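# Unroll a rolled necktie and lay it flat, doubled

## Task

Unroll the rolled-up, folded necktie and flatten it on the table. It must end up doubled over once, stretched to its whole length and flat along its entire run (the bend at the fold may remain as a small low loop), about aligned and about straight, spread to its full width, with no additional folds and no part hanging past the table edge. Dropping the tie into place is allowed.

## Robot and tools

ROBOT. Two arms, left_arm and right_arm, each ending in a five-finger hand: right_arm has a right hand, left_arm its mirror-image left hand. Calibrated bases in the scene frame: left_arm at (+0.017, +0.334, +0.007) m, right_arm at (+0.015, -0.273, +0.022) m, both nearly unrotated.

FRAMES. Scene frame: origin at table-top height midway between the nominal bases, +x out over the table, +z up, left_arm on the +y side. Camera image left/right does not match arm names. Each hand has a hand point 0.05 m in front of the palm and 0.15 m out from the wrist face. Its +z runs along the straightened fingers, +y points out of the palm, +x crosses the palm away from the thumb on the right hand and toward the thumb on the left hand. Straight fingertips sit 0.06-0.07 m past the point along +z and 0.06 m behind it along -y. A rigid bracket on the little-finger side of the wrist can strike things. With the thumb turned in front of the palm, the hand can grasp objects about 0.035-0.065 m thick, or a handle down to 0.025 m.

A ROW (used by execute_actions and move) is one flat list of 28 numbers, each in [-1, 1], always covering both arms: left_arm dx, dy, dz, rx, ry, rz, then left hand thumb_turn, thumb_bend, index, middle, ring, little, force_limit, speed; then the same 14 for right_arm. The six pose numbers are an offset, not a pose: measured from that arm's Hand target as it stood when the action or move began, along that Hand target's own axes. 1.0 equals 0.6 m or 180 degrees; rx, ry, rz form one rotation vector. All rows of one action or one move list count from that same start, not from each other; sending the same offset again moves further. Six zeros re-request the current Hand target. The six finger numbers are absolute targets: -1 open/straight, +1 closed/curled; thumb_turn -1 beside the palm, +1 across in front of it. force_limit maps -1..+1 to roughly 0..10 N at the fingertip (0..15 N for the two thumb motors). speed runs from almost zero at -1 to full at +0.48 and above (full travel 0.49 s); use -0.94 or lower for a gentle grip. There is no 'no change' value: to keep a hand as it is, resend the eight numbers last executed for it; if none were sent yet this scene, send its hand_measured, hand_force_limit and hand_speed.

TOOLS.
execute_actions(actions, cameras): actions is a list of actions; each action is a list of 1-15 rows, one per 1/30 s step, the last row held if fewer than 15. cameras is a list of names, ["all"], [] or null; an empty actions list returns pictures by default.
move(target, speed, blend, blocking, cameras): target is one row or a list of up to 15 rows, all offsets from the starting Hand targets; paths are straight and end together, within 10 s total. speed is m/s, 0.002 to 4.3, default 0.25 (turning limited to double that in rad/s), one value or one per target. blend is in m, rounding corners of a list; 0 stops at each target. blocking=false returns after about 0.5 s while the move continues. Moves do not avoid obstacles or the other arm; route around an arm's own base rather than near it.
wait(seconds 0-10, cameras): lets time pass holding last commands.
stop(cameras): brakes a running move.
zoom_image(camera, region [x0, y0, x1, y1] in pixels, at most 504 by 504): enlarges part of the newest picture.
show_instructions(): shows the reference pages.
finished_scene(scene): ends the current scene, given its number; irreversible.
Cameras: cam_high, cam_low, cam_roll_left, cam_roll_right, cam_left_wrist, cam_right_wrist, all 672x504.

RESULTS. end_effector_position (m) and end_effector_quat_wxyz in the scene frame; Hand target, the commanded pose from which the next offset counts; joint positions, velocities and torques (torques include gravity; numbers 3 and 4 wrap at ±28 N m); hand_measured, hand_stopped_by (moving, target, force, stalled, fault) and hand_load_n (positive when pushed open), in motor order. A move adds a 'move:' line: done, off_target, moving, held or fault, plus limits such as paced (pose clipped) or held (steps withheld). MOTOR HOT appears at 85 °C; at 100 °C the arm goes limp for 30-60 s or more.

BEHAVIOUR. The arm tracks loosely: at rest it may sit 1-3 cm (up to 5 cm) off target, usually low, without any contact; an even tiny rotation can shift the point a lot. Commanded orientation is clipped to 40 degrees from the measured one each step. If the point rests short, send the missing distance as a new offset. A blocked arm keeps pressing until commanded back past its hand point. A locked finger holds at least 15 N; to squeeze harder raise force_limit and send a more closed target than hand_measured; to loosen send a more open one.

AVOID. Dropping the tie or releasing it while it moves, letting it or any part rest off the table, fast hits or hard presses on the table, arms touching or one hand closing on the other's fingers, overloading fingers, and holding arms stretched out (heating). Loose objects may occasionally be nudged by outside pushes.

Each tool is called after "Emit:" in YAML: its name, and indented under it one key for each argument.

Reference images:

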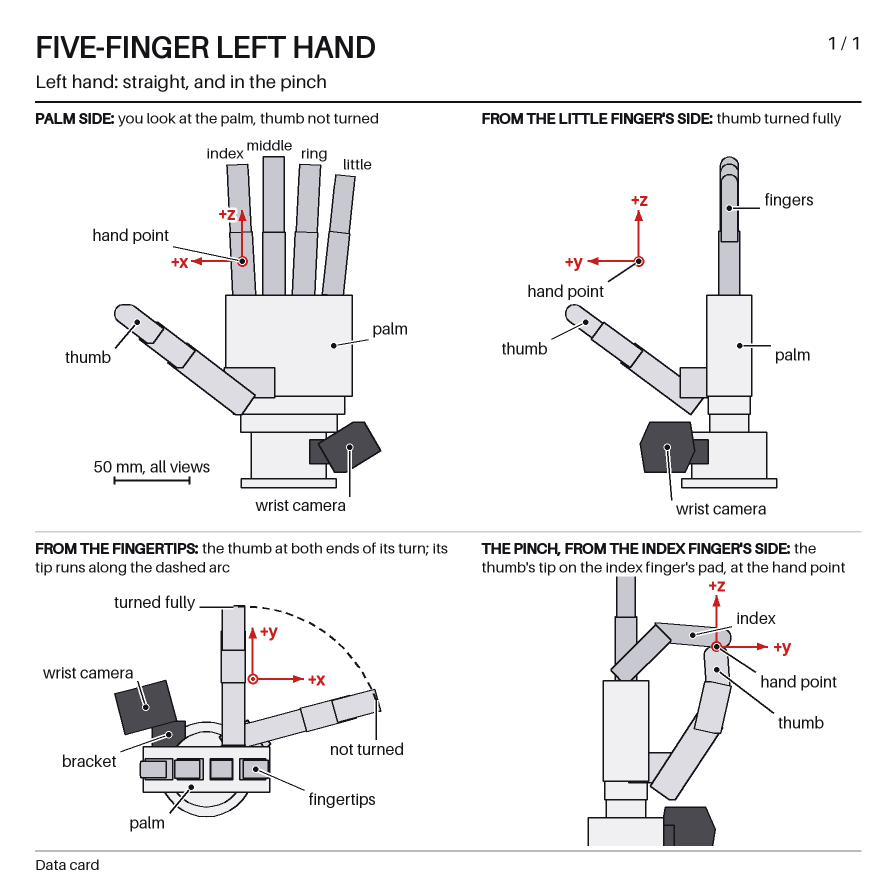

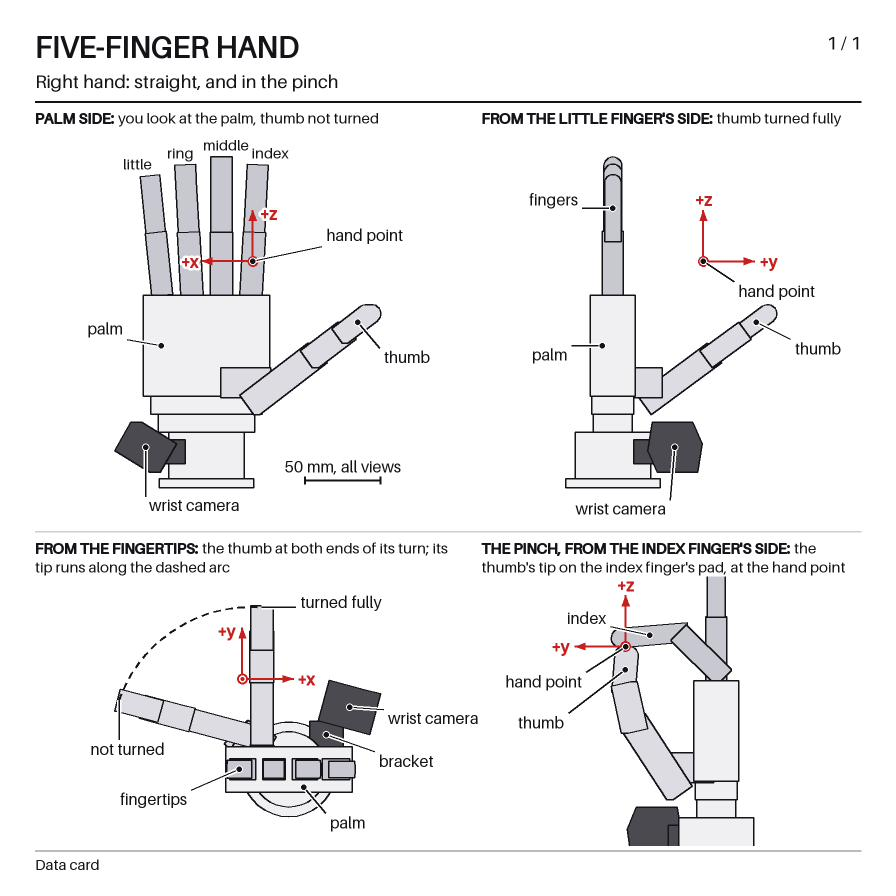

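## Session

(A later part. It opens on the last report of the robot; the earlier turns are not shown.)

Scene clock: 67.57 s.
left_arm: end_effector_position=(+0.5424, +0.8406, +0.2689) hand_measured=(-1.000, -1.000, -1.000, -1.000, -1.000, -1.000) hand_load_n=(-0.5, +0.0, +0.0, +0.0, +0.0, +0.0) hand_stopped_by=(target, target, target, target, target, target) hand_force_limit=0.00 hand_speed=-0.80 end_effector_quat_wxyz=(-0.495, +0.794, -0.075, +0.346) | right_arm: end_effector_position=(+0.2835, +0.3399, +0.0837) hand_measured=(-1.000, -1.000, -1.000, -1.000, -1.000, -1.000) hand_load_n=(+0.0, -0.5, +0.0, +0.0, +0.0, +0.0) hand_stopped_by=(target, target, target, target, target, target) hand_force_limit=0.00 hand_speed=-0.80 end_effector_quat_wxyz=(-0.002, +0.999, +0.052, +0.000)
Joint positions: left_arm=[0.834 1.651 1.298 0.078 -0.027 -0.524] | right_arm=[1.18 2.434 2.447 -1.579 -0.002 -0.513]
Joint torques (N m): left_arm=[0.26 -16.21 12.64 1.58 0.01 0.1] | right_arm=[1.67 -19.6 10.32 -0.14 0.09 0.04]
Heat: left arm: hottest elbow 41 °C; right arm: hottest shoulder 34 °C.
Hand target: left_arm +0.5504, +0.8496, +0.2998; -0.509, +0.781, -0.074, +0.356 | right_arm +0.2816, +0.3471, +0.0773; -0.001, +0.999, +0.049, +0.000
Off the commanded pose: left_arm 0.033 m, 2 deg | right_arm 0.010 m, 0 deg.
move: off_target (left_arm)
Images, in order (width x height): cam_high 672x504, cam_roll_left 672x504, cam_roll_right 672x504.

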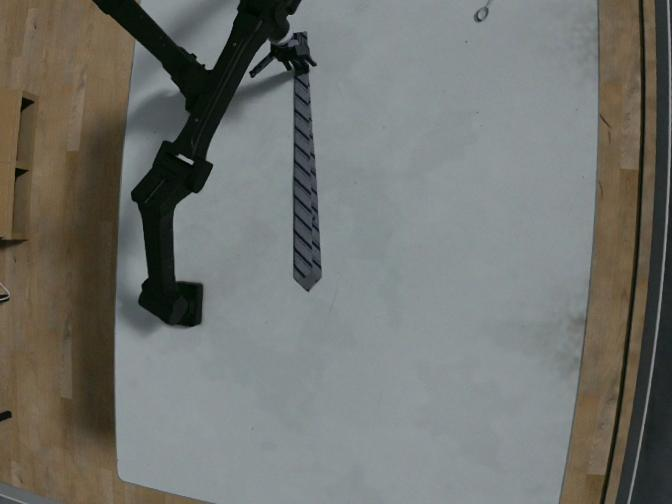

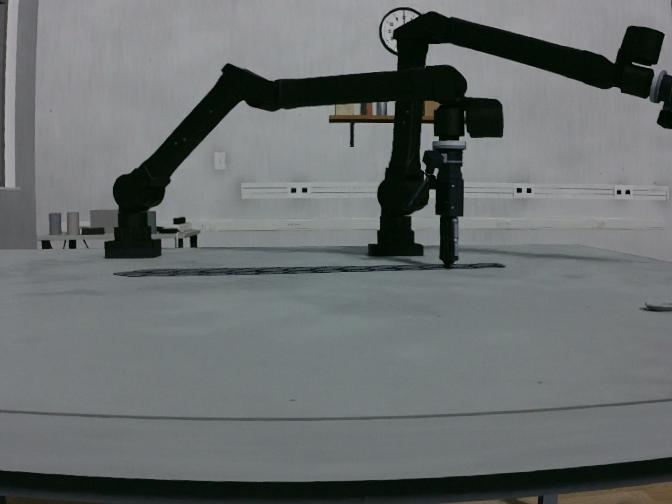

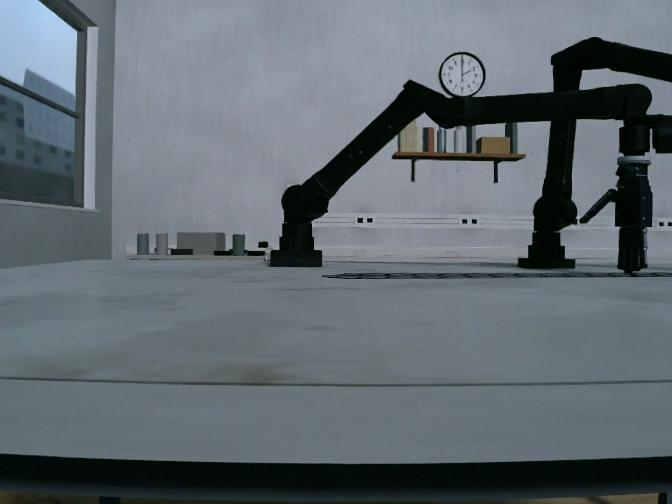

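Emit:
move:
  target: [0,0,0,0,0,0,-1,-1,-1,-1,-1,-1,0,-0.8,0,0.1,-0.28,0,0,0,-1,-1,-1,-1,-1,-1,0,-0.8]
  cameras: ["cam_high","cam_roll_left","cam_low"]
  speed: 0.15

Emit:
zoom_image:
  camera: "cam_roll_left"
  region: [430, 245, 530, 285]

Emit:
zoom_image:
  camera: "cam_high"
  region: [250, 20, 350, 120]

Emit:
zoom_image:
  camera: "cam_high"
  region: [250, 200, 350, 300]

Emit:
zoom_image:
  camera: "cam_roll_left"
  region: [100, 235, 520, 300]

Scene clock: 74.57 s.
left_arm: end_effector_position=(+0.5424, +0.8406, +0.2689) hand_measured=(-1.000, -1.000, -1.000, -1.000, -1.000, -1.000) hand_load_n=(+0.0, +0.0, +0.0, +0.0, +0.0, +0.0) hand_stopped_by=(target, target, target, target, target, target) hand_force_limit=0.00 hand_speed=-0.80 end_effector_quat_wxyz=(-0.495, +0.794, -0.075, +0.346) | right_arm: end_effector_position=(+0.2850, +0.2902, +0.2478) hand_measured=(-1.000, -1.000, -1.000, -1.000, -1.000, -1.000) hand_load_n=(+0.0, +0.0, +0.0, +0.0, +0.0, +0.0) hand_stopped_by=(target, target, target, target, target, target) hand_force_limit=0.00 hand_speed=-0.80 end_effector_quat_wxyz=(-0.056, +0.997, +0.047, +0.028)
Joint positions: left_arm=[0.834 1.651 1.298 0.078 -0.027 -0.524] | right_arm=[1.148 2.155 2.395 -1.686 -0.002 -0.534]
Joint torques (N m): left_arm=[0.26 -16.32 12.66 1.57 0.01 0.09] | right_arm=[0.85 -18.84 7.05 0.14 0.1 -0.18]
Motor temperatures (°C): left_arm=[26 38 42 23 23 24] | right_arm=[24 34 27 24 22 22]
Heat: left arm: hottest elbow 42 °C; right arm: hottest shoulder 34 °C.
Hand target: left_arm +0.5504, +0.8496, +0.2998; -0.509, +0.781, -0.074, +0.356 | right_arm +0.2876, +0.2870, +0.2450; -0.001, +0.999, +0.049, +0.000
Off the commanded pose: left_arm 0.033 m, 2 deg | right_arm 0.005 m, 7 deg.
joint sent to its limit (right arm) — joint 4 (wrist pitch), lower limit. The joint targets are off in orientation, not in position.
move: off_target (left_arm, right_arm)
Images, in order (width x height): cam_high 672x504, cam_low 672x504, cam_roll_left 672x504.

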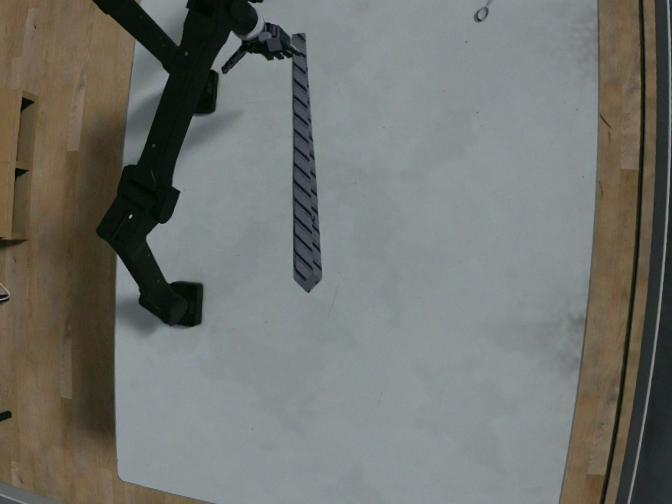

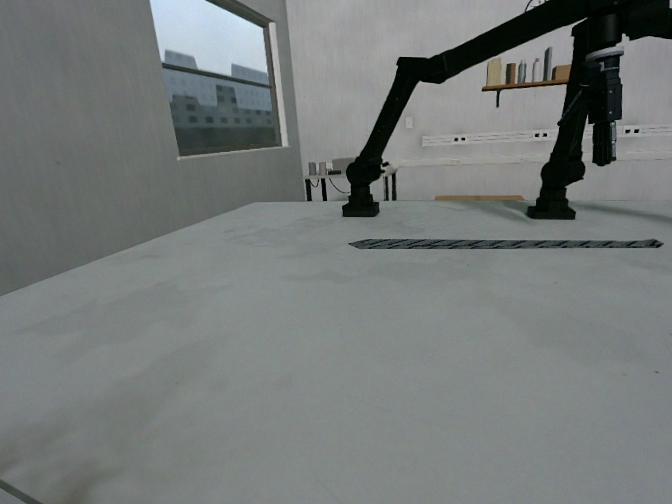

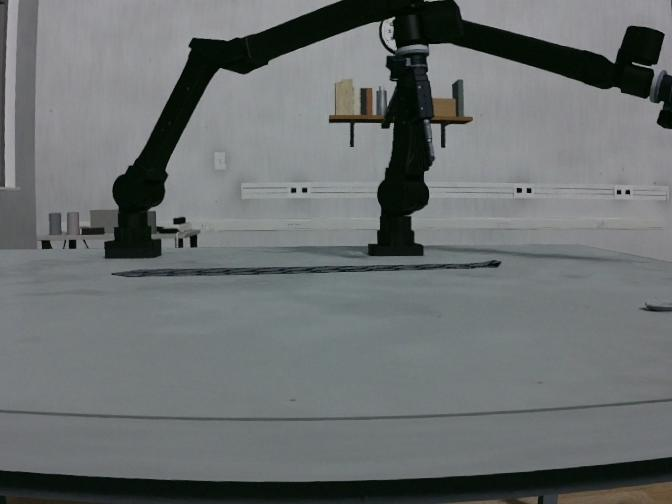

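Scaled by 5.040 from the camera's 672x504 image, which has a finer 960x720 frame.

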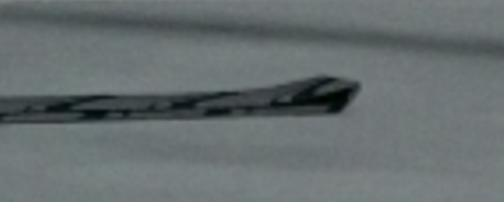

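Scaled by 5.040 from the camera's 672x504 image, which has a finer 960x720 frame.

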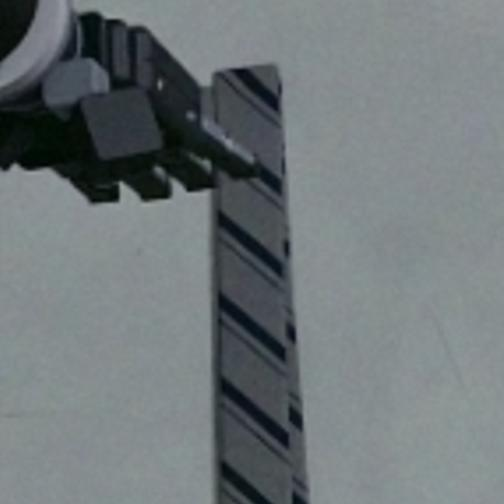

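Scaled by 5.040 from the camera's 672x504 image, which has a finer 960x720 frame.

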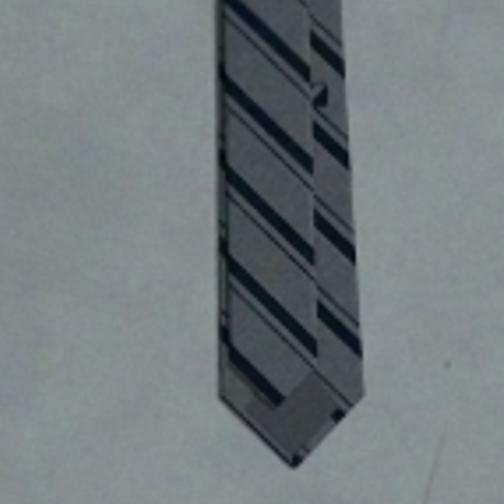

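Scaled by 1.200 from the camera's 672x504 image, which has a finer 960x720 frame.

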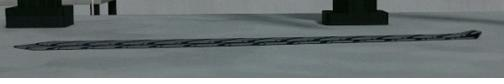

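Emit:
finished_scene:
  scene: 2

The scene is finished: the task was done.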